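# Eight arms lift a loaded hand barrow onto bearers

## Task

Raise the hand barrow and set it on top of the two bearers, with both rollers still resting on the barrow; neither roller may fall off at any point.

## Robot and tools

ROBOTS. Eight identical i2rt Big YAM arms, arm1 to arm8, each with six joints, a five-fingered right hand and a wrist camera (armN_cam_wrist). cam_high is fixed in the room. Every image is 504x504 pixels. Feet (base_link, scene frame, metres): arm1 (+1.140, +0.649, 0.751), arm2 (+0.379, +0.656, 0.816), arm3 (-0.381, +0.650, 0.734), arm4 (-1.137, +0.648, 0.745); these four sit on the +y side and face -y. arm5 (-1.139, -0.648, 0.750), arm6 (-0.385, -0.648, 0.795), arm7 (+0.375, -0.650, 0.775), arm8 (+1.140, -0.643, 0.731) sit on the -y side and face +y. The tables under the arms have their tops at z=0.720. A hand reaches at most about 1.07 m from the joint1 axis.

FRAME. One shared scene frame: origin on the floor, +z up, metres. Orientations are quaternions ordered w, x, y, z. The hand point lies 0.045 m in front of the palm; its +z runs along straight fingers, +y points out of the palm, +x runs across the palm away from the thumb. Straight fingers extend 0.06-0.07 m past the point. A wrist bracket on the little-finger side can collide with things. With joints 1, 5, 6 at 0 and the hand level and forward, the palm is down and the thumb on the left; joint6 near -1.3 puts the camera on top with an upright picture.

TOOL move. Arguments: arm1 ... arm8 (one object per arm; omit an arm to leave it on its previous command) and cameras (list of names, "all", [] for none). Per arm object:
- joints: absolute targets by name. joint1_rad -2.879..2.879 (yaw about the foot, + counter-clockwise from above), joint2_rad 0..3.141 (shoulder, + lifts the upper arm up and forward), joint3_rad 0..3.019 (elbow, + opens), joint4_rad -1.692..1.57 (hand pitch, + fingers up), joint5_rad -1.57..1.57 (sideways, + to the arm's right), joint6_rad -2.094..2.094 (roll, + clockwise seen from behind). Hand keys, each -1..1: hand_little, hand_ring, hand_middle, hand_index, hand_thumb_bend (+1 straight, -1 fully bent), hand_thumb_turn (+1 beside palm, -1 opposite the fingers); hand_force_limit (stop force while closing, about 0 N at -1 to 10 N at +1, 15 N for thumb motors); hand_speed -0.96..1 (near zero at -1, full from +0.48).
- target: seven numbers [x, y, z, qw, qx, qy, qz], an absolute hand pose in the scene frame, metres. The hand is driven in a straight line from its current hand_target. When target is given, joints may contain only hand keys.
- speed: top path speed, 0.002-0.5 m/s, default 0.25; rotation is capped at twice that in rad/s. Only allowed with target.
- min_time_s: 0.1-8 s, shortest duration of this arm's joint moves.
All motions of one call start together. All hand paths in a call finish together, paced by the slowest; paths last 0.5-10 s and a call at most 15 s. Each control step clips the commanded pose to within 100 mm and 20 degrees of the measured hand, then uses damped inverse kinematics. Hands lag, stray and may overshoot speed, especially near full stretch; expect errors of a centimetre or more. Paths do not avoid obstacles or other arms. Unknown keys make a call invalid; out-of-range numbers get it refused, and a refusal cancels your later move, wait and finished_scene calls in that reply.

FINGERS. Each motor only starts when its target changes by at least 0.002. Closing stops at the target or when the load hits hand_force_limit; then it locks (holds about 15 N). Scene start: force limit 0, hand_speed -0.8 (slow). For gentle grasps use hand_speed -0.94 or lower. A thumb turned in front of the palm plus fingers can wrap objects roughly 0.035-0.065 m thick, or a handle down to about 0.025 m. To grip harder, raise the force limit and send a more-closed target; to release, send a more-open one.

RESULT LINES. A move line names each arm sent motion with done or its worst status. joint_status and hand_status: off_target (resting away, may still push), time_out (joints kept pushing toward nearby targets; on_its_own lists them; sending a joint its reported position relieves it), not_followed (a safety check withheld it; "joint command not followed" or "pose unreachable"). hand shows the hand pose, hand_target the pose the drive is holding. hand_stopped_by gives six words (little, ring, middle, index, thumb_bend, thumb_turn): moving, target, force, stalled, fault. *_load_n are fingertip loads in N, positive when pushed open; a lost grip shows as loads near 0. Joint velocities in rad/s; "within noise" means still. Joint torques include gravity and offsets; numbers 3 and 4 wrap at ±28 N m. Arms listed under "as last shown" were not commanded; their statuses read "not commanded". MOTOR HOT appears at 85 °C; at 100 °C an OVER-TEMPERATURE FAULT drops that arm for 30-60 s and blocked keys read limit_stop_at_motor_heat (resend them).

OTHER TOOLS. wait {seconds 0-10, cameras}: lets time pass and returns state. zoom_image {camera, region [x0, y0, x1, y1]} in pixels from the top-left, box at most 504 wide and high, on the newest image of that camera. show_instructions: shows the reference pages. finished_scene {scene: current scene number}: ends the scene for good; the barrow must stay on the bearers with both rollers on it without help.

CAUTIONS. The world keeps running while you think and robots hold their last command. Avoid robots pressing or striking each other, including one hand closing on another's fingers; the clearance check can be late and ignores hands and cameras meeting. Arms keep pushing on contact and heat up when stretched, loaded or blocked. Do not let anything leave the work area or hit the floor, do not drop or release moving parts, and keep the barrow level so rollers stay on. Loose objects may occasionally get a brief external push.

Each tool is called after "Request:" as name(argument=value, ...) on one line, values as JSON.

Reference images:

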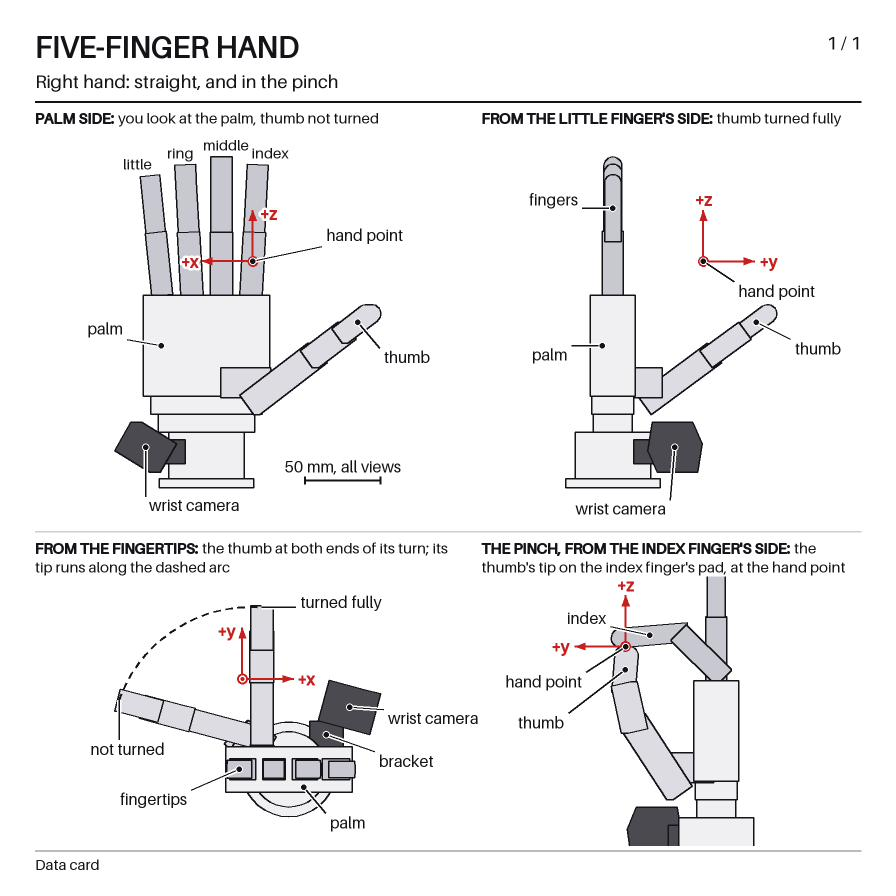

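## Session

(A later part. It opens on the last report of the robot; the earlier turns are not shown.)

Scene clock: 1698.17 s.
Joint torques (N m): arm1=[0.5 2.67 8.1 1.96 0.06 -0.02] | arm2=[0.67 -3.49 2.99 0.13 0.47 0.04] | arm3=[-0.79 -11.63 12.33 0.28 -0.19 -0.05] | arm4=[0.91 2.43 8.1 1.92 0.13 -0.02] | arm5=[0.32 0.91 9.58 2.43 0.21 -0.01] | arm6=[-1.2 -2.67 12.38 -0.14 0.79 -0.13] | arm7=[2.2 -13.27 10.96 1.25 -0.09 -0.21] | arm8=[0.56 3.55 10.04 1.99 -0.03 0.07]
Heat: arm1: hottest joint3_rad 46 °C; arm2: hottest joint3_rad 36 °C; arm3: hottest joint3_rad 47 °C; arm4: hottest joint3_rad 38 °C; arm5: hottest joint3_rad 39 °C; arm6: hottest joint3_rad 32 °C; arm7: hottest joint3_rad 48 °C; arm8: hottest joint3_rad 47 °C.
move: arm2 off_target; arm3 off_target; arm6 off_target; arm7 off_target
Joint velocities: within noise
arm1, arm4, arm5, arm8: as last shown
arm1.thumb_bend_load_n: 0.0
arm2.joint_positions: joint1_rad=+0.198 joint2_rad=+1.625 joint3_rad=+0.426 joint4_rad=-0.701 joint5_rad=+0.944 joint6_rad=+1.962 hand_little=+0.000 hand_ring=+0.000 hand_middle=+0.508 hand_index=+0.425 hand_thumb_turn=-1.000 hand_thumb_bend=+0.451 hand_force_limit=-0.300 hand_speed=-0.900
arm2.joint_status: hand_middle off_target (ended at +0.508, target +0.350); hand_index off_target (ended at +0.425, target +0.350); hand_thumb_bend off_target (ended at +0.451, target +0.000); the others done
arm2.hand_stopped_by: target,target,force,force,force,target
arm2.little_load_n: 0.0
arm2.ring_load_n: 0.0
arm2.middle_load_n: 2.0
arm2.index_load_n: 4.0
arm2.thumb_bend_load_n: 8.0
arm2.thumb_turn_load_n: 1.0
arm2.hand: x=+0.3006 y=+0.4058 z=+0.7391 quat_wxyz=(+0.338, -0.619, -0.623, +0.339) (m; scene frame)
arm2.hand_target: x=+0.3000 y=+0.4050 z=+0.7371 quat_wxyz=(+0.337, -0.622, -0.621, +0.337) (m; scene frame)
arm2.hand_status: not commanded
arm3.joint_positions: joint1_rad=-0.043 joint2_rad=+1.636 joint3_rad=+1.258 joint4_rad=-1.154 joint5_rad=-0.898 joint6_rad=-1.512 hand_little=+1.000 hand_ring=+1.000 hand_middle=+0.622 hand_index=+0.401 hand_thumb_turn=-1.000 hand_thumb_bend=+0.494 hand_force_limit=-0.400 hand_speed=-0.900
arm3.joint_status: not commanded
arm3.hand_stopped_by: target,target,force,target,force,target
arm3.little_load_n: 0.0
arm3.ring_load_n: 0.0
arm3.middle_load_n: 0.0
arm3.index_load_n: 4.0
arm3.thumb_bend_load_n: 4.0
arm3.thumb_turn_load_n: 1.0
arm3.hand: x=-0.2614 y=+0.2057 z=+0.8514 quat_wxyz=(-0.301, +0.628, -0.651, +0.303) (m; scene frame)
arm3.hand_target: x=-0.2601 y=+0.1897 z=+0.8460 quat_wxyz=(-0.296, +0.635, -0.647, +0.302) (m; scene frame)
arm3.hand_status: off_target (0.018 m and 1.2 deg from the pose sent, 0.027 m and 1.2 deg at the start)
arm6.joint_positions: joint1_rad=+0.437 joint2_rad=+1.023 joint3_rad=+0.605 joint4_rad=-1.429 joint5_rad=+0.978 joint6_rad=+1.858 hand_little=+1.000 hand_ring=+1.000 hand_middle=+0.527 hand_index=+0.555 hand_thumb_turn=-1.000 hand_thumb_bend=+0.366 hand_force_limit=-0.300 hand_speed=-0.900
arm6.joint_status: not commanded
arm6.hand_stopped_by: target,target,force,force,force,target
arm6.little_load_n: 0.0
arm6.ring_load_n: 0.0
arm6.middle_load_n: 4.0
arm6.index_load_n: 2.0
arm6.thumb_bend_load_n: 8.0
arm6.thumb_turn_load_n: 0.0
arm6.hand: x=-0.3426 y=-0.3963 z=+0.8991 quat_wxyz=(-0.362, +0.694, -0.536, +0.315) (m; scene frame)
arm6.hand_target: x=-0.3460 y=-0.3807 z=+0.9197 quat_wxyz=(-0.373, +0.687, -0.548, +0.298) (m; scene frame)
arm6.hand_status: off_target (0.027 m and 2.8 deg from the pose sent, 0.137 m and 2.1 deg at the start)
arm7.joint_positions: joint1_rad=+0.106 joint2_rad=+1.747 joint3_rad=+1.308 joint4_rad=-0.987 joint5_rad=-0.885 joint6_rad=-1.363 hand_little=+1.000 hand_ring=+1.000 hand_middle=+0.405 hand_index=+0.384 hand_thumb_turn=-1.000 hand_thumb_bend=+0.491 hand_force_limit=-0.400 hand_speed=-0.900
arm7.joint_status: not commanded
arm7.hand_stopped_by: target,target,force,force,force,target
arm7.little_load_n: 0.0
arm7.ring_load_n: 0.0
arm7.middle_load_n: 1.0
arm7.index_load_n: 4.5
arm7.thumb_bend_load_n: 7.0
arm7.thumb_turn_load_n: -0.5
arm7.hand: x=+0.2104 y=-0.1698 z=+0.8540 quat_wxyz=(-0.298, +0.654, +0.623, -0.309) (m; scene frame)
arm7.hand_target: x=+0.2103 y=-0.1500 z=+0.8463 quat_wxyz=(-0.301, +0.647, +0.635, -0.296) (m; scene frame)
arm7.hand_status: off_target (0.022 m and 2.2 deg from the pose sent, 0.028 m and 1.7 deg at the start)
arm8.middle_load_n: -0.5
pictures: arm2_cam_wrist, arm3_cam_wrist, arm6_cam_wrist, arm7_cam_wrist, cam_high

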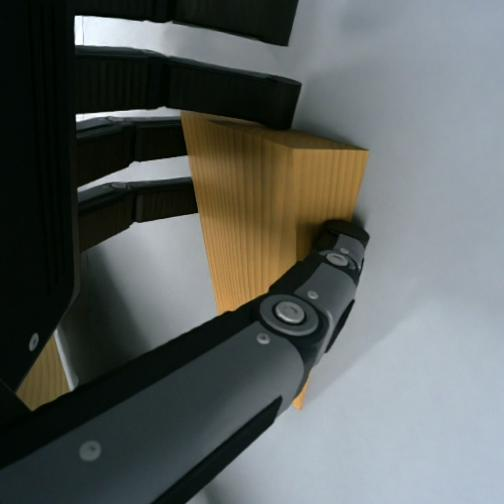

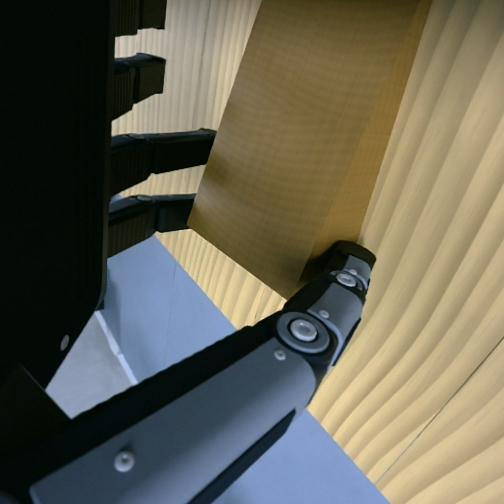

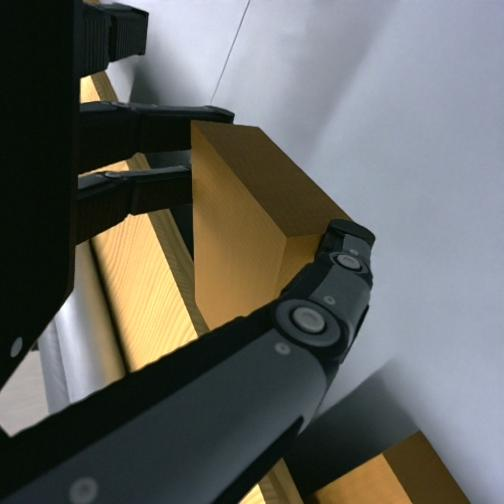

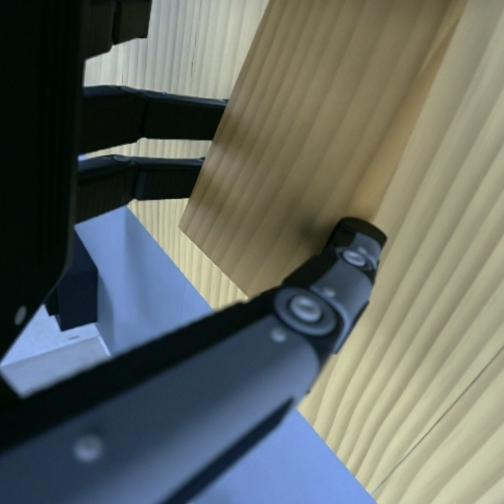

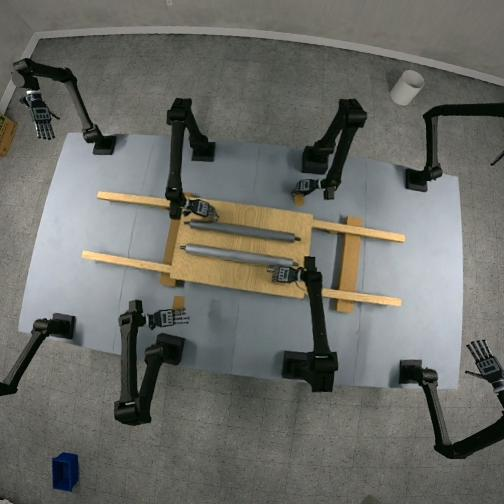

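Request:
move(arm3={"target": [-0.2614, 0.2057, 0.8514, 0.301, -0.628, 0.651, -0.303], "speed": 0.05}, arm7={"target": [0.2104, -0.1698, 0.854, 0.298, -0.654, -0.623, 0.309], "speed": 0.05}, arm2={"target": [0.300, 0.392, 0.80, 0.3374, -0.6214, -0.6214, 0.3374], "speed": 0.04}, arm6={"target": [-0.29, -0.16, 0.93, 0.3345, -0.616, 0.6268, -0.3403], "speed": 0.1}, cameras=["arm2_cam_wrist", "arm3_cam_wrist", "arm6_cam_wrist", "arm7_cam_wrist", "cam_high"])

Scene clock: 1730.47 s.
Joint torques (N m): arm1=[0.62 3.55 7.95 1.95 0.09 -0.02] | arm2=[-0.15 -4.19 6.93 -0.76 0.66 -0.1] | arm3=[-1.03 -14.92 8.66 0.21 -0.43 0.03] | arm4=[0.26 2.43 8.16 1.87 0.14 -0.01] | arm5=[0.44 1.03 9.59 2.4 0.2 -0.01] | arm6=[-1.2 -8.88 12.67 -0.02 0.68 0.05] | arm7=[1.79 -16.44 7.27 0.76 -0.53 0] | arm8=[0.56 3.6 10.04 1.99 -0.03 0.07]
Heat: arm1: hottest joint3_rad 46 °C; arm2: hottest joint3_rad 36 °C; arm3: hottest joint3_rad 46 °C; arm4: hottest joint3_rad 38 °C; arm5: hottest joint3_rad 39 °C; arm6: hottest joint3_rad 39 °C; arm7: hottest joint3_rad 50 °C; arm8: hottest joint3_rad 47 °C.
move: arm2 off_target; arm3 done; arm6 off_target; arm7 done
Joint velocities: within noise
arm1.joint_positions: joint1_rad=+0.422 joint2_rad=+0.569 joint3_rad=+1.445 joint4_rad=-1.261 joint5_rad=-0.036 joint6_rad=-1.141 hand_little=+1.000 hand_ring=+1.000 hand_middle=+1.000 hand_index=+1.000 hand_thumb_turn=+1.000 hand_thumb_bend=+1.000 hand_force_limit=+0.000 hand_speed=-0.800
arm1.joint_status: not commanded
arm1.hand_stopped_by: target,target,target,target,target,target
arm1.little_load_n: 0.0
arm1.ring_load_n: 0.0
arm1.middle_load_n: 0.0
arm1.index_load_n: 0.0
arm1.thumb_bend_load_n: 0.0
arm1.thumb_turn_load_n: 0.0
arm1.hand: x=+1.1954 y=+0.4382 z=+1.2852 quat_wxyz=(+0.180, +0.592, -0.581, +0.529) (m; scene frame)
arm1.hand_target: x=+1.1943 y=+0.4406 z=+1.2934 quat_wxyz=(+0.183, +0.588, -0.577, +0.536) (m; scene frame)
arm1.hand_status: not commanded
arm2.joint_positions: joint1_rad=+0.191 joint2_rad=+1.430 joint3_rad=+0.454 joint4_rad=-0.943 joint5_rad=+0.944 joint6_rad=+1.950 hand_little=+0.000 hand_ring=+0.000 hand_middle=+0.508 hand_index=+0.425 hand_thumb_turn=-1.000 hand_thumb_bend=+0.451 hand_force_limit=-0.300 hand_speed=-0.900
arm2.joint_status: not commanded
arm2.hand_stopped_by: target,target,force,force,force,target
arm2.little_load_n: 0.0
arm2.ring_load_n: 0.0
arm2.middle_load_n: 2.0
arm2.index_load_n: 4.0
arm2.thumb_bend_load_n: 8.5
arm2.thumb_turn_load_n: 1.0
arm2.hand: x=+0.2991 y=+0.4104 z=+0.7890 quat_wxyz=(+0.348, -0.614, -0.626, +0.331) (m; scene frame)
arm2.hand_target: x=+0.2999 y=+0.3925 z=+0.8001 quat_wxyz=(+0.338, -0.621, -0.621, +0.338) (m; scene frame)
arm2.hand_status: off_target (0.021 m and 1.7 deg from the pose sent, 0.062 m and 0.3 deg at the start)
arm3.joint_positions: joint1_rad=-0.043 joint2_rad=+1.636 joint3_rad=+1.258 joint4_rad=-1.154 joint5_rad=-0.901 joint6_rad=-1.510 hand_little=+1.000 hand_ring=+1.000 hand_middle=+0.622 hand_index=+0.401 hand_thumb_turn=-1.000 hand_thumb_bend=+0.494 hand_force_limit=-0.400 hand_speed=-0.900
arm3.joint_status: not commanded
arm3.hand_stopped_by: target,target,force,target,force,target
arm3.little_load_n: 0.0
arm3.ring_load_n: 0.0
arm3.middle_load_n: 0.0
arm3.index_load_n: 3.5
arm3.thumb_bend_load_n: 4.5
arm3.thumb_turn_load_n: 0.5
arm3.hand: x=-0.2608 y=+0.2058 z=+0.8520 quat_wxyz=(-0.302, +0.627, -0.651, +0.304) (m; scene frame)
arm3.hand_target: x=-0.2614 y=+0.2057 z=+0.8514 quat_wxyz=(-0.301, +0.628, -0.651, +0.303) (m; scene frame)
arm3.hand_status: done (0.001 m and 0.2 deg from the pose sent, 0.000 m and 0.0 deg at the start)
arm4.joint_positions: joint1_rad=+0.393 joint2_rad=+0.615 joint3_rad=+1.428 joint4_rad=-1.470 joint5_rad=+0.232 joint6_rad=-0.967 hand_little=+1.000 hand_ring=+1.000 hand_middle=+1.000 hand_index=+1.000 hand_thumb_turn=+1.000 hand_thumb_bend=+1.000 hand_force_limit=+0.000 hand_speed=-0.800
arm4.joint_status: not commanded
arm4.hand_stopped_by: target,target,target,target,target,target
arm4.little_load_n: 0.0
arm4.ring_load_n: 0.0
arm4.middle_load_n: 0.0
arm4.index_load_n: 0.0
arm4.thumb_bend_load_n: 0.0
arm4.thumb_turn_load_n: 0.0
arm4.hand: x=-1.1281 y=+0.4521 z=+1.2234 quat_wxyz=(+0.224, +0.532, -0.718, +0.390) (m; scene frame)
arm4.hand_target: x=-1.1282 y=+0.4524 z=+1.2334 quat_wxyz=(+0.226, +0.527, -0.714, +0.401) (m; scene frame)
arm4.hand_status: not commanded
arm5.joint_positions: joint1_rad=+0.016 joint2_rad=+0.634 joint3_rad=+1.460 joint4_rad=-1.240 joint5_rad=+0.272 joint6_rad=-1.309 hand_little=+1.000 hand_ring=+1.000 hand_middle=+1.000 hand_index=+1.000 hand_thumb_turn=+1.000 hand_thumb_bend=+1.000 hand_force_limit=+0.000 hand_speed=-0.800
arm5.joint_status: not commanded
arm5.hand_stopped_by: target,target,target,target,target,target
arm5.little_load_n: 0.0
arm5.ring_load_n: 0.0
arm5.middle_load_n: 0.0
arm5.index_load_n: 0.0
arm5.thumb_bend_load_n: -0.5
arm5.thumb_turn_load_n: 0.0
arm5.hand: x=-1.0457 y=-0.4224 z=+1.2995 quat_wxyz=(-0.379, +0.690, +0.465, +0.406) (m; scene frame)
arm5.hand_target: x=-1.0454 y=-0.4250 z=+1.3099 quat_wxyz=(-0.388, +0.685, +0.459, +0.411) (m; scene frame)
arm5.hand_status: not commanded
arm6.joint_positions: joint1_rad=+0.138 joint2_rad=+1.610 joint3_rad=+1.205 joint4_rad=-1.331 joint5_rad=+0.988 joint6_rad=+1.730 hand_little=+1.000 hand_ring=+1.000 hand_middle=+0.527 hand_index=+0.555 hand_thumb_turn=-1.000 hand_thumb_bend=+0.366 hand_force_limit=-0.300 hand_speed=-0.900
arm6.joint_status: not commanded
arm6.hand_stopped_by: target,target,force,force,force,target
arm6.little_load_n: 0.0
arm6.ring_load_n: 0.0
arm6.middle_load_n: 4.0
arm6.index_load_n: 2.0
arm6.thumb_bend_load_n: 8.0
arm6.thumb_turn_load_n: 0.0
arm6.hand: x=-0.2937 y=-0.1788 z=+0.9152 quat_wxyz=(-0.324, +0.629, -0.613, +0.352) (m; scene frame)
arm6.hand_target: x=-0.2900 y=-0.1610 z=+0.9303 quat_wxyz=(-0.335, +0.616, -0.627, +0.340) (m; scene frame)
arm6.hand_status: off_target (0.024 m and 2.8 deg from the pose sent, 0.244 m and 14.3 deg at the start)
arm7.joint_positions: joint1_rad=+0.106 joint2_rad=+1.747 joint3_rad=+1.308 joint4_rad=-0.989 joint5_rad=-0.890 joint6_rad=-1.363 hand_little=+1.000 hand_ring=+1.000 hand_middle=+0.405 hand_index=+0.384 hand_thumb_turn=-1.000 hand_thumb_bend=+0.491 hand_force_limit=-0.400 hand_speed=-0.900
arm7.joint_status: not commanded
arm7.hand_stopped_by: target,target,force,force,force,target
arm7.little_load_n: -0.5
arm7.ring_load_n: 0.0
arm7.middle_load_n: 1.0
arm7.index_load_n: 4.0
arm7.thumb_bend_load_n: 7.0
arm7.thumb_turn_load_n: -0.5
arm7.hand: x=+0.2095 y=-0.1703 z=+0.8548 quat_wxyz=(-0.299, +0.653, +0.622, -0.311) (m; scene frame)
arm7.hand_target: x=+0.2105 y=-0.1698 z=+0.8540 quat_wxyz=(-0.298, +0.654, +0.623, -0.309) (m; scene frame)
arm7.hand_status: done (0.001 m and 0.3 deg from the pose sent, 0.000 m and 0.0 deg at the start)
arm8.joint_positions: joint1_rad=-0.086 joint2_rad=+0.579 joint3_rad=+1.321 joint4_rad=-1.405 joint5_rad=-0.054 joint6_rad=-1.146 hand_little=+1.000 hand_ring=+1.000 hand_middle=+1.000 hand_index=+1.000 hand_thumb_turn=+1.000 hand_thumb_bend=+1.000 hand_force_limit=+0.000 hand_speed=-0.800
arm8.joint_status: not commanded
arm8.hand_stopped_by: target,target,target,target,target,target
arm8.little_load_n: 0.0
arm8.ring_load_n: 0.0
arm8.middle_load_n: 0.0
arm8.index_load_n: 0.0
arm8.thumb_bend_load_n: 0.0
arm8.thumb_turn_load_n: 0.0
arm8.hand: x=+1.1807 y=-0.4394 z=+1.1749 quat_wxyz=(-0.377, +0.758, +0.483, +0.223) (m; scene frame)
arm8.hand_target: x=+1.1807 y=-0.4395 z=+1.1861 quat_wxyz=(-0.387, +0.753, +0.480, +0.230) (m; scene frame)
arm8.hand_status: not commanded
pictures: arm2_cam_wrist, arm3_cam_wrist, arm6_cam_wrist, arm7_cam_wrist, cam_high

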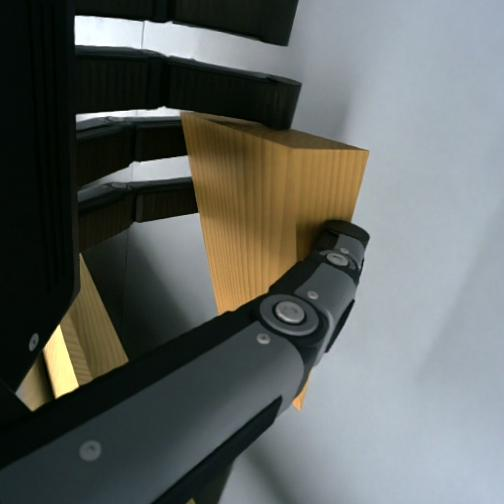

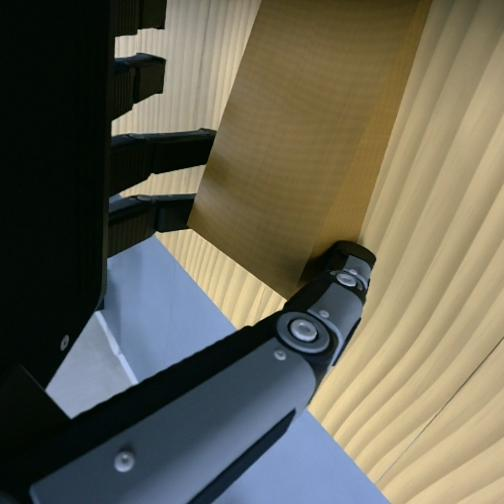

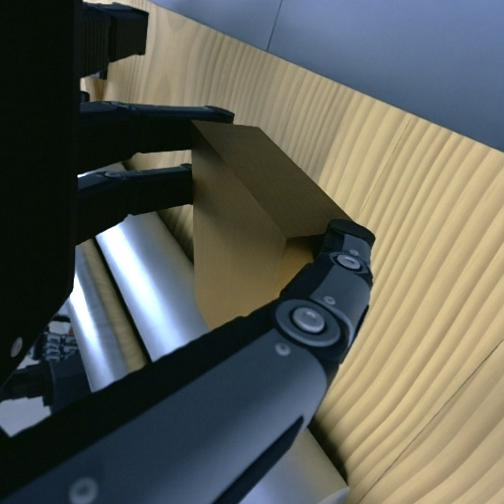

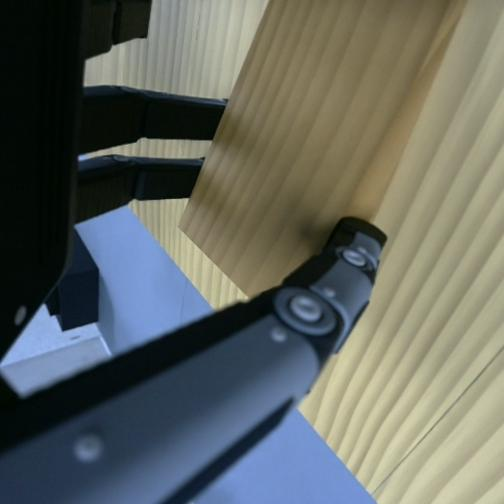

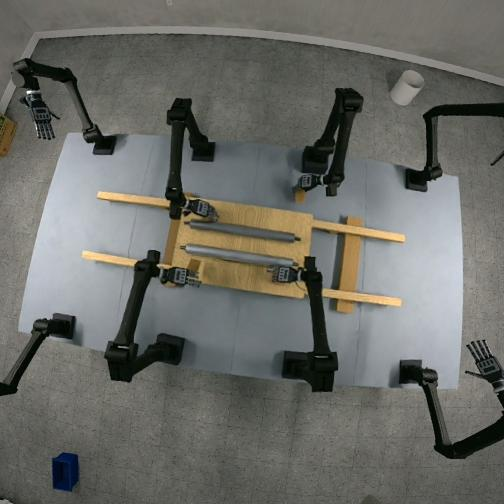

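Request:
move(arm3={"joints": {"hand_speed": -0.7, "hand_index": 1.0, "hand_middle": 1.0, "hand_thumb_bend": 1.0}}, arm7={"joints": {"hand_speed": -0.7, "hand_index": 1.0, "hand_middle": 1.0, "hand_thumb_bend": 1.0}}, arm2={"target": [0.24, 0.22, 0.93, 0.3374, -0.6214, -0.6214, 0.3374], "speed": 0.08}, arm6={"target": [-0.29, -0.152, 0.87, 0.3345, -0.616, 0.6268, -0.3403], "speed": 0.06}, cameras=["arm2_cam_wrist", "arm3_cam_wrist", "arm6_cam_wrist", "arm7_cam_wrist", "cam_high"])

Request:
zoom_image(camera="cam_high", region=[170, 180, 330, 300])

Scene clock: 1753.20 s.
Joint torques (N m): arm1=[0.15 3.08 8.02 1.62 0.03 0.02] | arm2=[-0.26 -6.18 10.96 -0.03 0.66 -0.11] | arm3=[-1.32 -14.92 8.68 0.2 -0.47 0.02] | arm4=[0.44 2.67 8.2 1.91 0.15 0] | arm5=[0.56 1.03 9.61 2.4 0.21 -0.01] | arm6=[-1.2 -9.82 7.27 0.68 0.69 0.04] | arm7=[1.9 -16.79 7.36 0.8 -0.63 0.03] | arm8=[0.56 3.6 10.03 1.98 -0.03 0.07]
Heat: arm1: hottest joint3_rad 46 °C; arm2: hottest joint3_rad 39 °C; arm3: hottest joint3_rad 45 °C; arm4: hottest joint3_rad 38 °C; arm5: hottest joint3_rad 39 °C; arm6: hottest joint3_rad 41 °C; arm7: hottest joint3_rad 49 °C; arm8: hottest joint3_rad 47 °C.
move: arm2 off_target; arm3 done; arm6 done; arm7 done
Joint velocities: within noise
arm1, arm4, arm5, arm8: as last shown
arm1.thumb_turn_load_n: -0.5
arm2.joint_positions: joint1_rad=-0.048 joint2_rad=+1.487 joint3_rad=+0.972 joint4_rad=-1.058 joint5_rad=+0.978 joint6_rad=+1.532 hand_little=+0.000 hand_ring=+0.000 hand_middle=+0.508 hand_index=+0.425 hand_thumb_turn=-1.000 hand_thumb_bend=+0.451 hand_force_limit=-0.300 hand_speed=-0.900
arm2.joint_status: not commanded
arm2.hand_stopped_by: target,target,force,force,force,target
arm2.little_load_n: 0.0
arm2.ring_load_n: 0.5
arm2.middle_load_n: 1.5
arm2.index_load_n: 4.0
arm2.thumb_bend_load_n: 8.0
arm2.thumb_turn_load_n: 1.0
arm2.hand: x=+0.2464 y=+0.2400 z=+0.9118 quat_wxyz=(+0.345, -0.615, -0.628, +0.329) (m; scene frame)
arm2.hand_target: x=+0.2401 y=+0.2212 z=+0.9303 quat_wxyz=(+0.337, -0.621, -0.621, +0.338) (m; scene frame)
arm2.hand_status: off_target (0.028 m and 1.7 deg from the pose sent, 0.244 m and 1.7 deg at the start)
arm3.joint_positions: joint1_rad=-0.043 joint2_rad=+1.636 joint3_rad=+1.258 joint4_rad=-1.154 joint5_rad=-0.900 joint6_rad=-1.510 hand_little=+1.000 hand_ring=+1.000 hand_middle=+1.000 hand_index=+1.000 hand_thumb_turn=-1.000 hand_thumb_bend=+1.000 hand_force_limit=-0.400 hand_speed=-0.700
arm3.joint_status: all done
arm3.hand_stopped_by: target,target,target,target,target,target
arm3.little_load_n: 0.0
arm3.ring_load_n: 0.0
arm3.middle_load_n: 0.0
arm3.index_load_n: 0.0
arm3.thumb_bend_load_n: 0.0
arm3.thumb_turn_load_n: 0.0
arm3.hand: x=-0.2610 y=+0.2058 z=+0.8519 quat_wxyz=(-0.302, +0.627, -0.651, +0.303) (m; scene frame)
arm3.hand_target: x=-0.2614 y=+0.2057 z=+0.8514 quat_wxyz=(-0.301, +0.628, -0.651, +0.303) (m; scene frame)
arm3.hand_status: not commanded
arm5.thumb_bend_load_n: 0.0
arm6.joint_positions: joint1_rad=+0.136 joint2_rad=+1.702 joint3_rad=+1.205 joint4_rad=-1.201 joint5_rad=+0.988 joint6_rad=+1.731 hand_little=+1.000 hand_ring=+1.000 hand_middle=+0.527 hand_index=+0.555 hand_thumb_turn=-1.000 hand_thumb_bend=+0.366 hand_force_limit=-0.300 hand_speed=-0.900
arm6.joint_status: not commanded
arm6.hand_stopped_by: target,target,force,force,force,target
arm6.little_load_n: 0.0
arm6.ring_load_n: 0.0
arm6.middle_load_n: 4.0
arm6.index_load_n: 2.0
arm6.thumb_bend_load_n: 8.0
arm6.thumb_turn_load_n: 0.5
arm6.hand: x=-0.2953 y=-0.1518 z=+0.8747 quat_wxyz=(-0.335, +0.622, -0.621, +0.339) (m; scene frame)
arm6.hand_target: x=-0.2900 y=-0.1520 z=+0.8701 quat_wxyz=(-0.334, +0.616, -0.627, +0.340) (m; scene frame)
arm6.hand_status: done (0.007 m and 1.0 deg from the pose sent, 0.053 m and 2.8 deg at the start)
arm7.joint_positions: joint1_rad=+0.106 joint2_rad=+1.747 joint3_rad=+1.308 joint4_rad=-0.989 joint5_rad=-0.888 joint6_rad=-1.363 hand_little=+1.000 hand_ring=+1.000 hand_middle=+1.000 hand_index=+1.000 hand_thumb_turn=-1.000 hand_thumb_bend=+1.000 hand_force_limit=-0.400 hand_speed=-0.700
arm7.joint_status: all done
arm7.hand_stopped_by: target,target,target,target,target,target
arm7.little_load_n: 0.0
arm7.ring_load_n: 0.0
arm7.middle_load_n: 0.0
arm7.index_load_n: 0.0
arm7.thumb_bend_load_n: 0.0
arm7.thumb_turn_load_n: 0.0
arm7.hand: x=+0.2099 y=-0.1702 z=+0.8545 quat_wxyz=(-0.298, +0.654, +0.623, -0.310) (m; scene frame)
arm7.hand_target: x=+0.2105 y=-0.1698 z=+0.8541 quat_wxyz=(-0.298, +0.654, +0.623, -0.309) (m; scene frame)
arm7.hand_status: not commanded
pictures: arm2_cam_wrist, arm3_cam_wrist, arm6_cam_wrist, arm7_cam_wrist, cam_high

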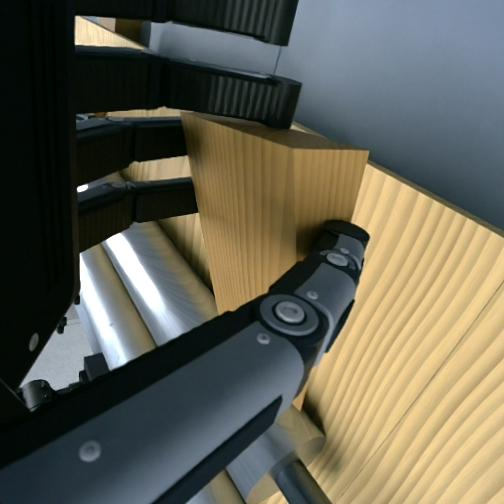

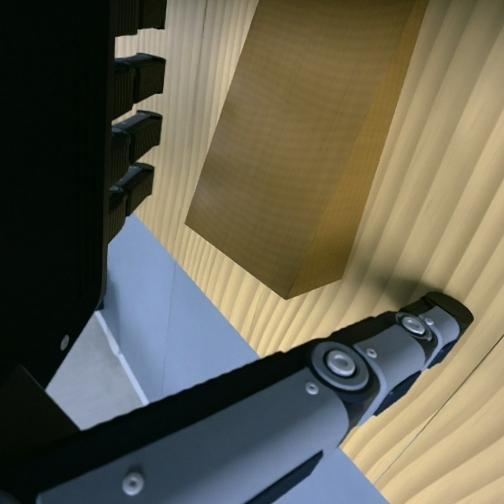

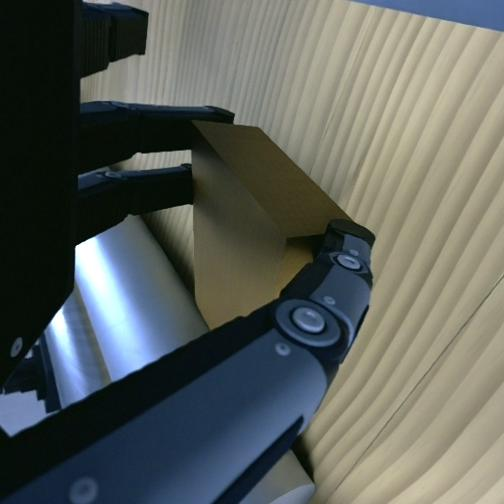

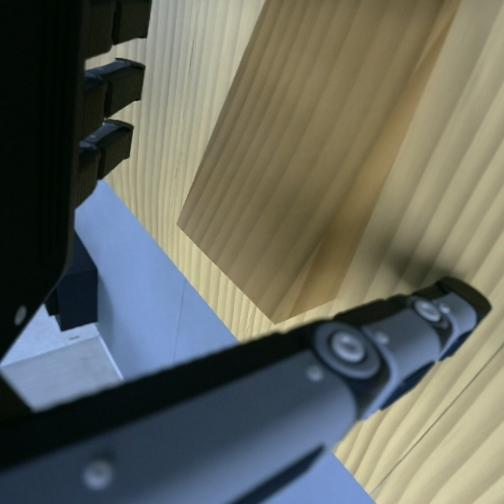

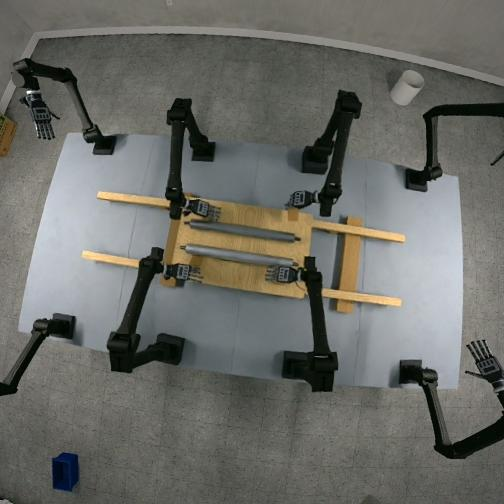

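Scaled by 3.150 from the camera's 504x504 image, which has a finer 720x720 frame.

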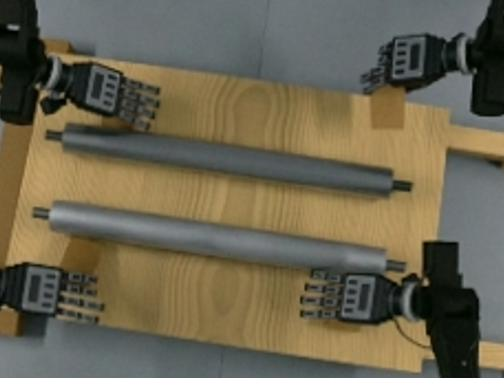

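Request:
move(arm3={"target": [-0.2614, 0.2157, 0.96, 0.301, -0.628, 0.651, -0.303], "speed": 0.08}, arm7={"target": [0.2104, -0.1798, 0.96, 0.298, -0.654, -0.623, 0.309], "speed": 0.08}, arm2={"target": [0.235, 0.178, 0.87, 0.3374, -0.6214, -0.6214, 0.3374], "speed": 0.06}, arm6={"target": [-0.29, -0.152, 0.845, 0.3345, -0.616, 0.6268, -0.3403], "speed": 0.04}, cameras=["arm2_cam_wrist", "arm3_cam_wrist", "arm6_cam_wrist", "arm7_cam_wrist", "cam_high"])

Request:
zoom_image(camera="cam_high", region=[170, 180, 330, 300])

Scene clock: 1771.17 s.
Joint torques (N m): arm1=[0.67 3.6 8.06 1.87 0.07 -0.04] | arm2=[-0.15 -8.12 10.26 0.75 0.65 -0.11] | arm3=[-1.49 -15.21 14.42 -0.24 -0.48 -0.03] | arm4=[0.15 2.55 8.29 1.74 0.14 0] | arm5=[0.44 0.97 9.57 2.41 0.21 -0.02] | arm6=[-1.2 -9.58 7.06 0.66 0.69 0.01] | arm7=[1.79 -16.79 12.16 0.44 -0.64 0.03] | arm8=[0.56 3.55 10.04 1.99 -0.03 0.07]
Heat: arm1: hottest joint3_rad 46 °C; arm2: hottest joint3_rad 42 °C; arm3: hottest joint3_rad 45 °C; arm4: hottest joint3_rad 38 °C; arm5: hottest joint3_rad 39 °C; arm6: hottest joint3_rad 38 °C; arm7: hottest joint3_rad 48 °C; arm8: hottest joint3_rad 47 °C.
move: arm2 off_target; arm3 off_target; arm6 done; arm7 off_target
Joint velocities: within noise
arm1, arm4, arm5, arm8: as last shown
arm1.ring_load_n: -0.5
arm1.thumb_turn_load_n: 0.0
arm2.joint_positions: joint1_rad=-0.054 joint2_rad=+1.671 joint3_rad=+1.015 joint4_rad=-0.928 joint5_rad=+0.978 joint6_rad=+1.522 hand_little=+0.000 hand_ring=+0.000 hand_middle=+0.508 hand_index=+0.425 hand_thumb_turn=-1.000 hand_thumb_bend=+0.451 hand_force_limit=-0.300 hand_speed=-0.900
arm2.joint_status: not commanded
arm2.hand_stopped_by: target,target,force,force,force,target
arm2.little_load_n: 0.0
arm2.ring_load_n: 0.0
arm2.middle_load_n: 2.0
arm2.index_load_n: 4.0
arm2.thumb_bend_load_n: 8.0
arm2.thumb_turn_load_n: 1.0
arm2.hand: x=+0.2425 y=+0.2040 z=+0.8537 quat_wxyz=(+0.351, -0.612, -0.631, +0.322) (m; scene frame)
arm2.hand_target: x=+0.2352 y=+0.1795 z=+0.8708 quat_wxyz=(+0.338, -0.621, -0.621, +0.338) (m; scene frame)
arm2.hand_status: off_target (0.032 m and 2.8 deg from the pose sent, 0.076 m and 1.7 deg at the start)
arm3.joint_positions: joint1_rad=-0.043 joint2_rad=+1.554 joint3_rad=+1.374 joint4_rad=-1.423 joint5_rad=-0.900 joint6_rad=-1.510 hand_little=+1.000 hand_ring=+1.000 hand_middle=+1.000 hand_index=+1.000 hand_thumb_turn=-1.000 hand_thumb_bend=+1.000 hand_force_limit=-0.400 hand_speed=-0.700
arm3.joint_status: not commanded
arm3.hand_stopped_by: target,target,target,target,target,target
arm3.little_load_n: 0.0
arm3.ring_load_n: 0.0
arm3.middle_load_n: 0.0
arm3.index_load_n: 0.0
arm3.thumb_bend_load_n: 0.0
arm3.thumb_turn_load_n: 0.0
arm3.hand: x=-0.2599 y=+0.2324 z=+0.9332 quat_wxyz=(-0.324, +0.616, -0.662, +0.280) (m; scene frame)
arm3.hand_target: x=-0.2614 y=+0.2172 z=+0.9601 quat_wxyz=(-0.301, +0.628, -0.651, +0.303) (m; scene frame)
arm3.hand_status: off_target (0.032 m and 4.1 deg from the pose sent, 0.109 m and 0.2 deg at the start)
arm6.joint_positions: joint1_rad=+0.136 joint2_rad=+1.732 joint3_rad=+1.176 joint4_rad=-1.137 joint5_rad=+0.988 joint6_rad=+1.735 hand_little=+1.000 hand_ring=+1.000 hand_middle=+0.527 hand_index=+0.555 hand_thumb_turn=-1.000 hand_thumb_bend=+0.366 hand_force_limit=-0.300 hand_speed=-0.900
arm6.joint_status: not commanded
arm6.hand_stopped_by: target,target,force,force,force,target
arm6.little_load_n: 0.0
arm6.ring_load_n: 0.0
arm6.middle_load_n: 3.5
arm6.index_load_n: 2.5
arm6.thumb_bend_load_n: 8.0
arm6.thumb_turn_load_n: 0.0
arm6.hand: x=-0.2952 y=-0.1510 z=+0.8518 quat_wxyz=(-0.337, +0.620, -0.623, +0.337) (m; scene frame)
arm6.hand_target: x=-0.2900 y=-0.1521 z=+0.8451 quat_wxyz=(-0.335, +0.616, -0.627, +0.340) (m; scene frame)
arm6.hand_status: done (0.009 m and 0.8 deg from the pose sent, 0.030 m and 1.0 deg at the start)
arm7.joint_positions: joint1_rad=+0.106 joint2_rad=+1.642 joint3_rad=+1.393 joint4_rad=-1.235 joint5_rad=-0.888 joint6_rad=-1.363 hand_little=+1.000 hand_ring=+1.000 hand_middle=+1.000 hand_index=+1.000 hand_thumb_turn=-1.000 hand_thumb_bend=+1.000 hand_force_limit=-0.400 hand_speed=-0.700
arm7.joint_status: not commanded
arm7.hand_stopped_by: target,target,target,target,target,target
arm7.little_load_n: 0.0
arm7.ring_load_n: 0.0
arm7.middle_load_n: 0.0
arm7.index_load_n: 0.0
arm7.thumb_bend_load_n: 0.0
arm7.thumb_turn_load_n: 0.0
arm7.hand: x=+0.2121 y=-0.1963 z=+0.9361 quat_wxyz=(-0.279, +0.663, +0.614, -0.325) (m; scene frame)
arm7.hand_target: x=+0.2106 y=-0.1810 z=+0.9601 quat_wxyz=(-0.298, +0.654, +0.623, -0.309) (m; scene frame)
arm7.hand_status: off_target (0.029 m and 3.2 deg from the pose sent, 0.106 m and 0.2 deg at the start)
pictures: arm2_cam_wrist, arm3_cam_wrist, arm6_cam_wrist, arm7_cam_wrist, cam_high

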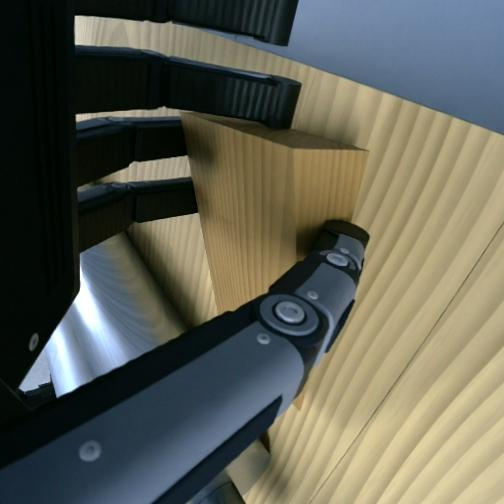

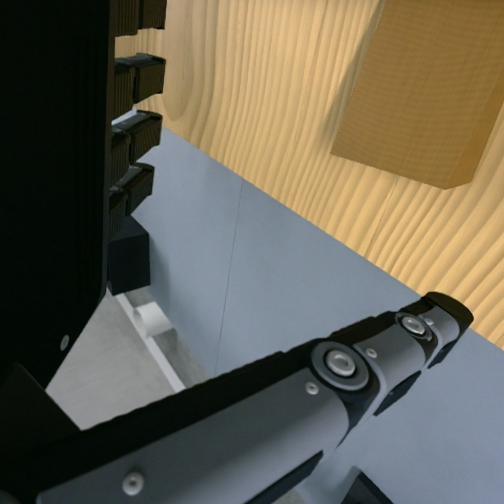

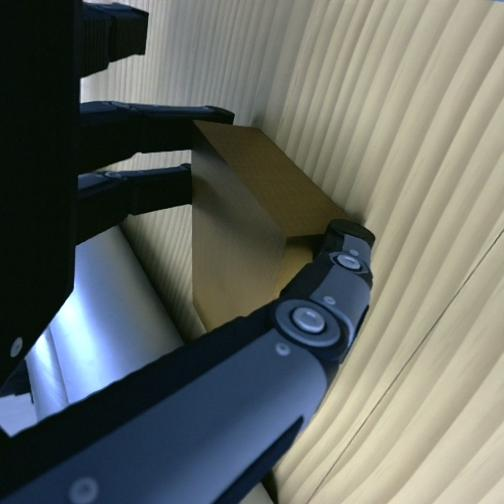

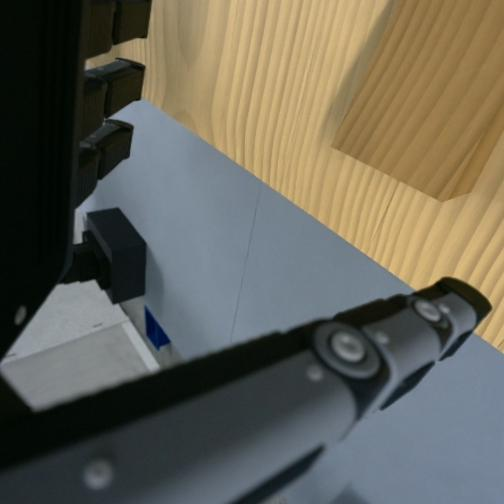

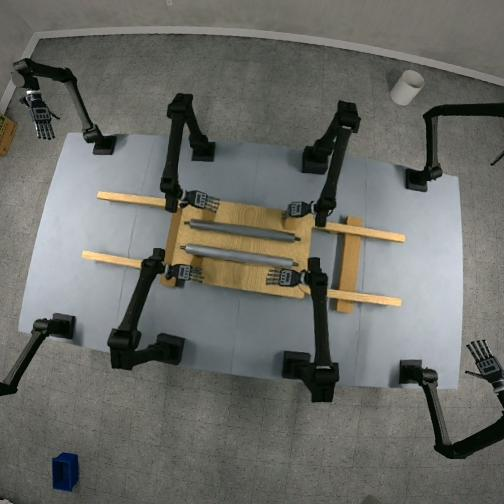

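Scaled by 3.150 from the camera's 504x504 image, which has a finer 720x720 frame.

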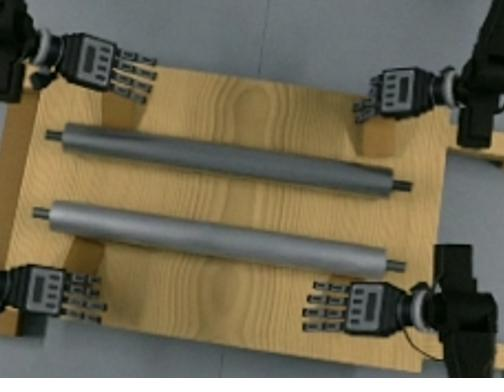

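Request:
move(arm3={"joints": {"joint1_rad": 0.0, "joint2_rad": 0.9, "joint3_rad": 1.4, "joint4_rad": -1.3, "joint5_rad": -0.4, "joint6_rad": -1.3, "hand_thumb_turn": 1.0}, "min_time_s": 3}, arm7={"joints": {"joint1_rad": 0.0, "joint2_rad": 0.9, "joint3_rad": 1.4, "joint4_rad": -1.3, "joint5_rad": -0.4, "joint6_rad": -1.3, "hand_thumb_turn": 1.0}, "min_time_s": 3}, arm2={"target": [0.235, 0.160, 0.866, 0.3374, -0.6214, -0.6214, 0.3374], "speed": 0.03}, arm6={"target": [-0.29, -0.128, 0.842, 0.3345, -0.616, 0.6268, -0.3403], "speed": 0.03}, cameras=["arm2_cam_wrist", "arm6_cam_wrist", "cam_high"])

Request:
zoom_image(camera="cam_high", region=[170, 180, 330, 300])

Scene clock: 1789.07 s.
Joint torques (N m): arm1=[0.67 3.25 7.88 1.69 0.09 -0.02] | arm2=[-0.03 -8.35 10.25 0.5 0.64 -0.09] | arm3=[-0.73 -4.66 12.03 1.85 -0.08 0.13] | arm4=[0.21 2.26 8.17 1.98 0.15 0.02] | arm5=[0.56 0.97 9.61 2.41 0.19 0] | arm6=[-1.2 -8.41 10.25 0.34 0.27 -0.07] | arm7=[1.44 -4.95 8.8 1.52 -0.17 0.12] | arm8=[0.56 3.6 10.04 1.98 -0.03 0.07]
Heat: arm1: hottest joint3_rad 46 °C; arm2: hottest joint3_rad 46 °C; arm3: hottest joint3_rad 49 °C; arm4: hottest joint3_rad 38 °C; arm5: hottest joint3_rad 39 °C; arm6: hottest joint3_rad 37 °C; arm7: hottest joint3_rad 51 °C; arm8: hottest joint3_rad 47 °C.
move: arm2 off_target; arm3 done; arm6 off_target; arm7 done
Joint velocities: within noise
arm1, arm4, arm5, arm8: as last shown
arm1.index_load_n: -0.5
arm1.thumb_turn_load_n: 0.5
arm2.joint_positions: joint1_rad=-0.054 joint2_rad=+1.715 joint3_rad=+1.067 joint4_rad=-0.928 joint5_rad=+0.978 joint6_rad=+1.521 hand_little=+0.000 hand_ring=+0.000 hand_middle=+0.508 hand_index=+0.425 hand_thumb_turn=-1.000 hand_thumb_bend=+0.451 hand_force_limit=-0.300 hand_speed=-0.900
arm2.joint_status: not commanded
arm2.hand_stopped_by: target,target,force,force,force,target
arm2.little_load_n: 0.0
arm2.ring_load_n: 0.0
arm2.middle_load_n: 1.5
arm2.index_load_n: 4.0
arm2.thumb_bend_load_n: 8.0
arm2.thumb_turn_load_n: 0.5
arm2.hand: x=+0.2420 y=+0.1841 z=+0.8513 quat_wxyz=(+0.348, -0.613, -0.630, +0.325) (m; scene frame)
arm2.hand_target: x=+0.2352 y=+0.1613 z=+0.8667 quat_wxyz=(+0.337, -0.621, -0.621, +0.338) (m; scene frame)
arm2.hand_status: off_target (0.029 m and 2.4 deg from the pose sent, 0.046 m and 2.8 deg at the start)
arm3.joint_positions: joint1_rad=-0.009 joint2_rad=+0.903 joint3_rad=+1.374 joint4_rad=-1.317 joint5_rad=-0.403 joint6_rad=-1.311 hand_little=+1.000 hand_ring=+1.000 hand_middle=+1.000 hand_index=+1.000 hand_thumb_turn=+1.000 hand_thumb_bend=+1.000 hand_force_limit=-0.400 hand_speed=-0.700
arm3.joint_status: all done
arm3.hand_stopped_by: target,target,target,target,target,target
arm3.little_load_n: 0.0
arm3.ring_load_n: 0.0
arm3.middle_load_n: 0.0
arm3.index_load_n: 0.0
arm3.thumb_bend_load_n: 0.0
arm3.thumb_turn_load_n: 0.0
arm3.hand: x=-0.3320 y=+0.3216 z=+1.1413 quat_wxyz=(+0.059, +0.632, -0.671, +0.384) (m; scene frame)
arm3.hand_target: x=-0.3288 y=+0.3179 z=+1.1570 quat_wxyz=(+0.070, +0.629, -0.663, +0.400) (m; scene frame)
arm3.hand_status: not commanded
arm6.joint_positions: joint1_rad=+0.133 joint2_rad=+1.766 joint3_rad=+1.213 joint4_rad=-1.137 joint5_rad=+0.999 joint6_rad=+1.735 hand_little=+1.000 hand_ring=+1.000 hand_middle=+0.527 hand_index=+0.555 hand_thumb_turn=-1.000 hand_thumb_bend=+0.366 hand_force_limit=-0.300 hand_speed=-0.900
arm6.joint_status: not commanded
arm6.hand_stopped_by: target,target,force,force,force,target
arm6.little_load_n: 0.0
arm6.ring_load_n: -0.5
arm6.middle_load_n: 5.0
arm6.index_load_n: 2.5
arm6.thumb_bend_load_n: 6.5
arm6.thumb_turn_load_n: -1.0
arm6.hand: x=-0.2930 y=-0.1379 z=+0.8493 quat_wxyz=(-0.341, +0.617, -0.623, +0.339) (m; scene frame)
arm6.hand_target: x=-0.2901 y=-0.1284 z=+0.8420 quat_wxyz=(-0.335, +0.616, -0.627, +0.340) (m; scene frame)
arm6.hand_status: off_target (0.013 m and 0.9 deg from the pose sent, 0.026 m and 0.8 deg at the start)
arm7.joint_positions: joint1_rad=+0.010 joint2_rad=+0.900 joint3_rad=+1.393 joint4_rad=-1.294 joint5_rad=-0.403 joint6_rad=-1.314 hand_little=+1.000 hand_ring=+1.000 hand_middle=+1.000 hand_index=+1.000 hand_thumb_turn=+1.000 hand_thumb_bend=+1.000 hand_force_limit=-0.400 hand_speed=-0.700
arm7.joint_status: all done
arm7.hand_stopped_by: target,target,target,target,target,target
arm7.little_load_n: 0.0
arm7.ring_load_n: 0.0
arm7.middle_load_n: 0.0
arm7.index_load_n: 0.0
arm7.thumb_bend_load_n: 0.0
arm7.thumb_turn_load_n: 0.0
arm7.hand: x=+0.3425 y=-0.3105 z=+1.1926 quat_wxyz=(-0.398, +0.675, +0.617, +0.075) (m; scene frame)
arm7.hand_target: x=+0.3458 y=-0.3118 z=+1.1945 quat_wxyz=(-0.397, +0.683, +0.608, +0.075) (m; scene frame)
arm7.hand_status: not commanded
pictures: arm2_cam_wrist, arm6_cam_wrist, cam_high

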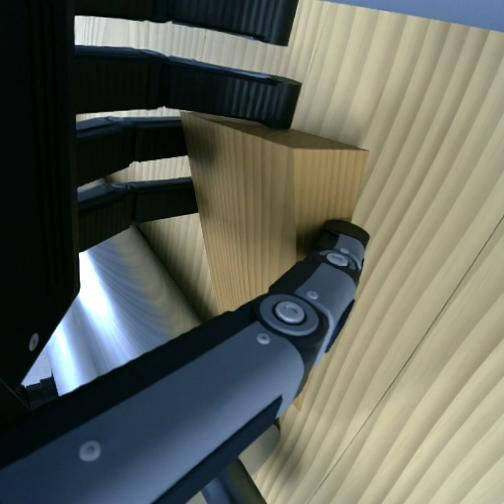

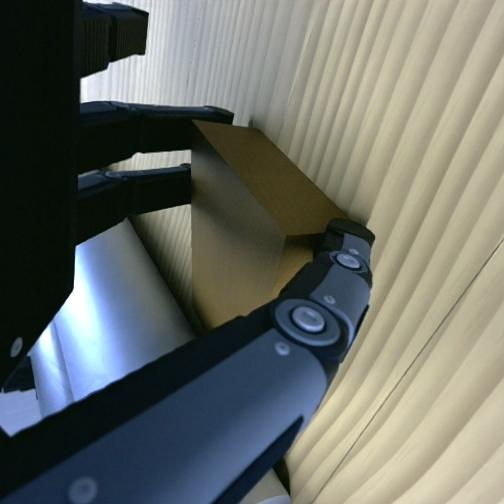

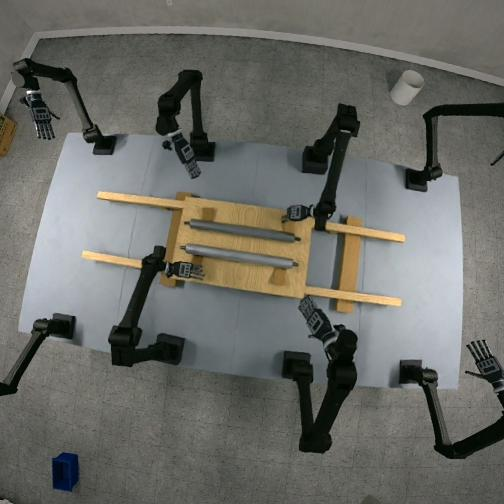

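Scaled by 3.150 from the camera's 504x504 image, which has a finer 720x720 frame.

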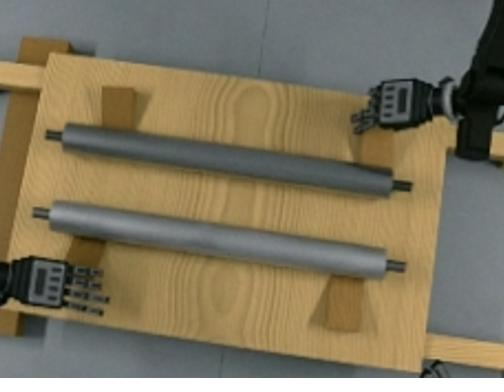

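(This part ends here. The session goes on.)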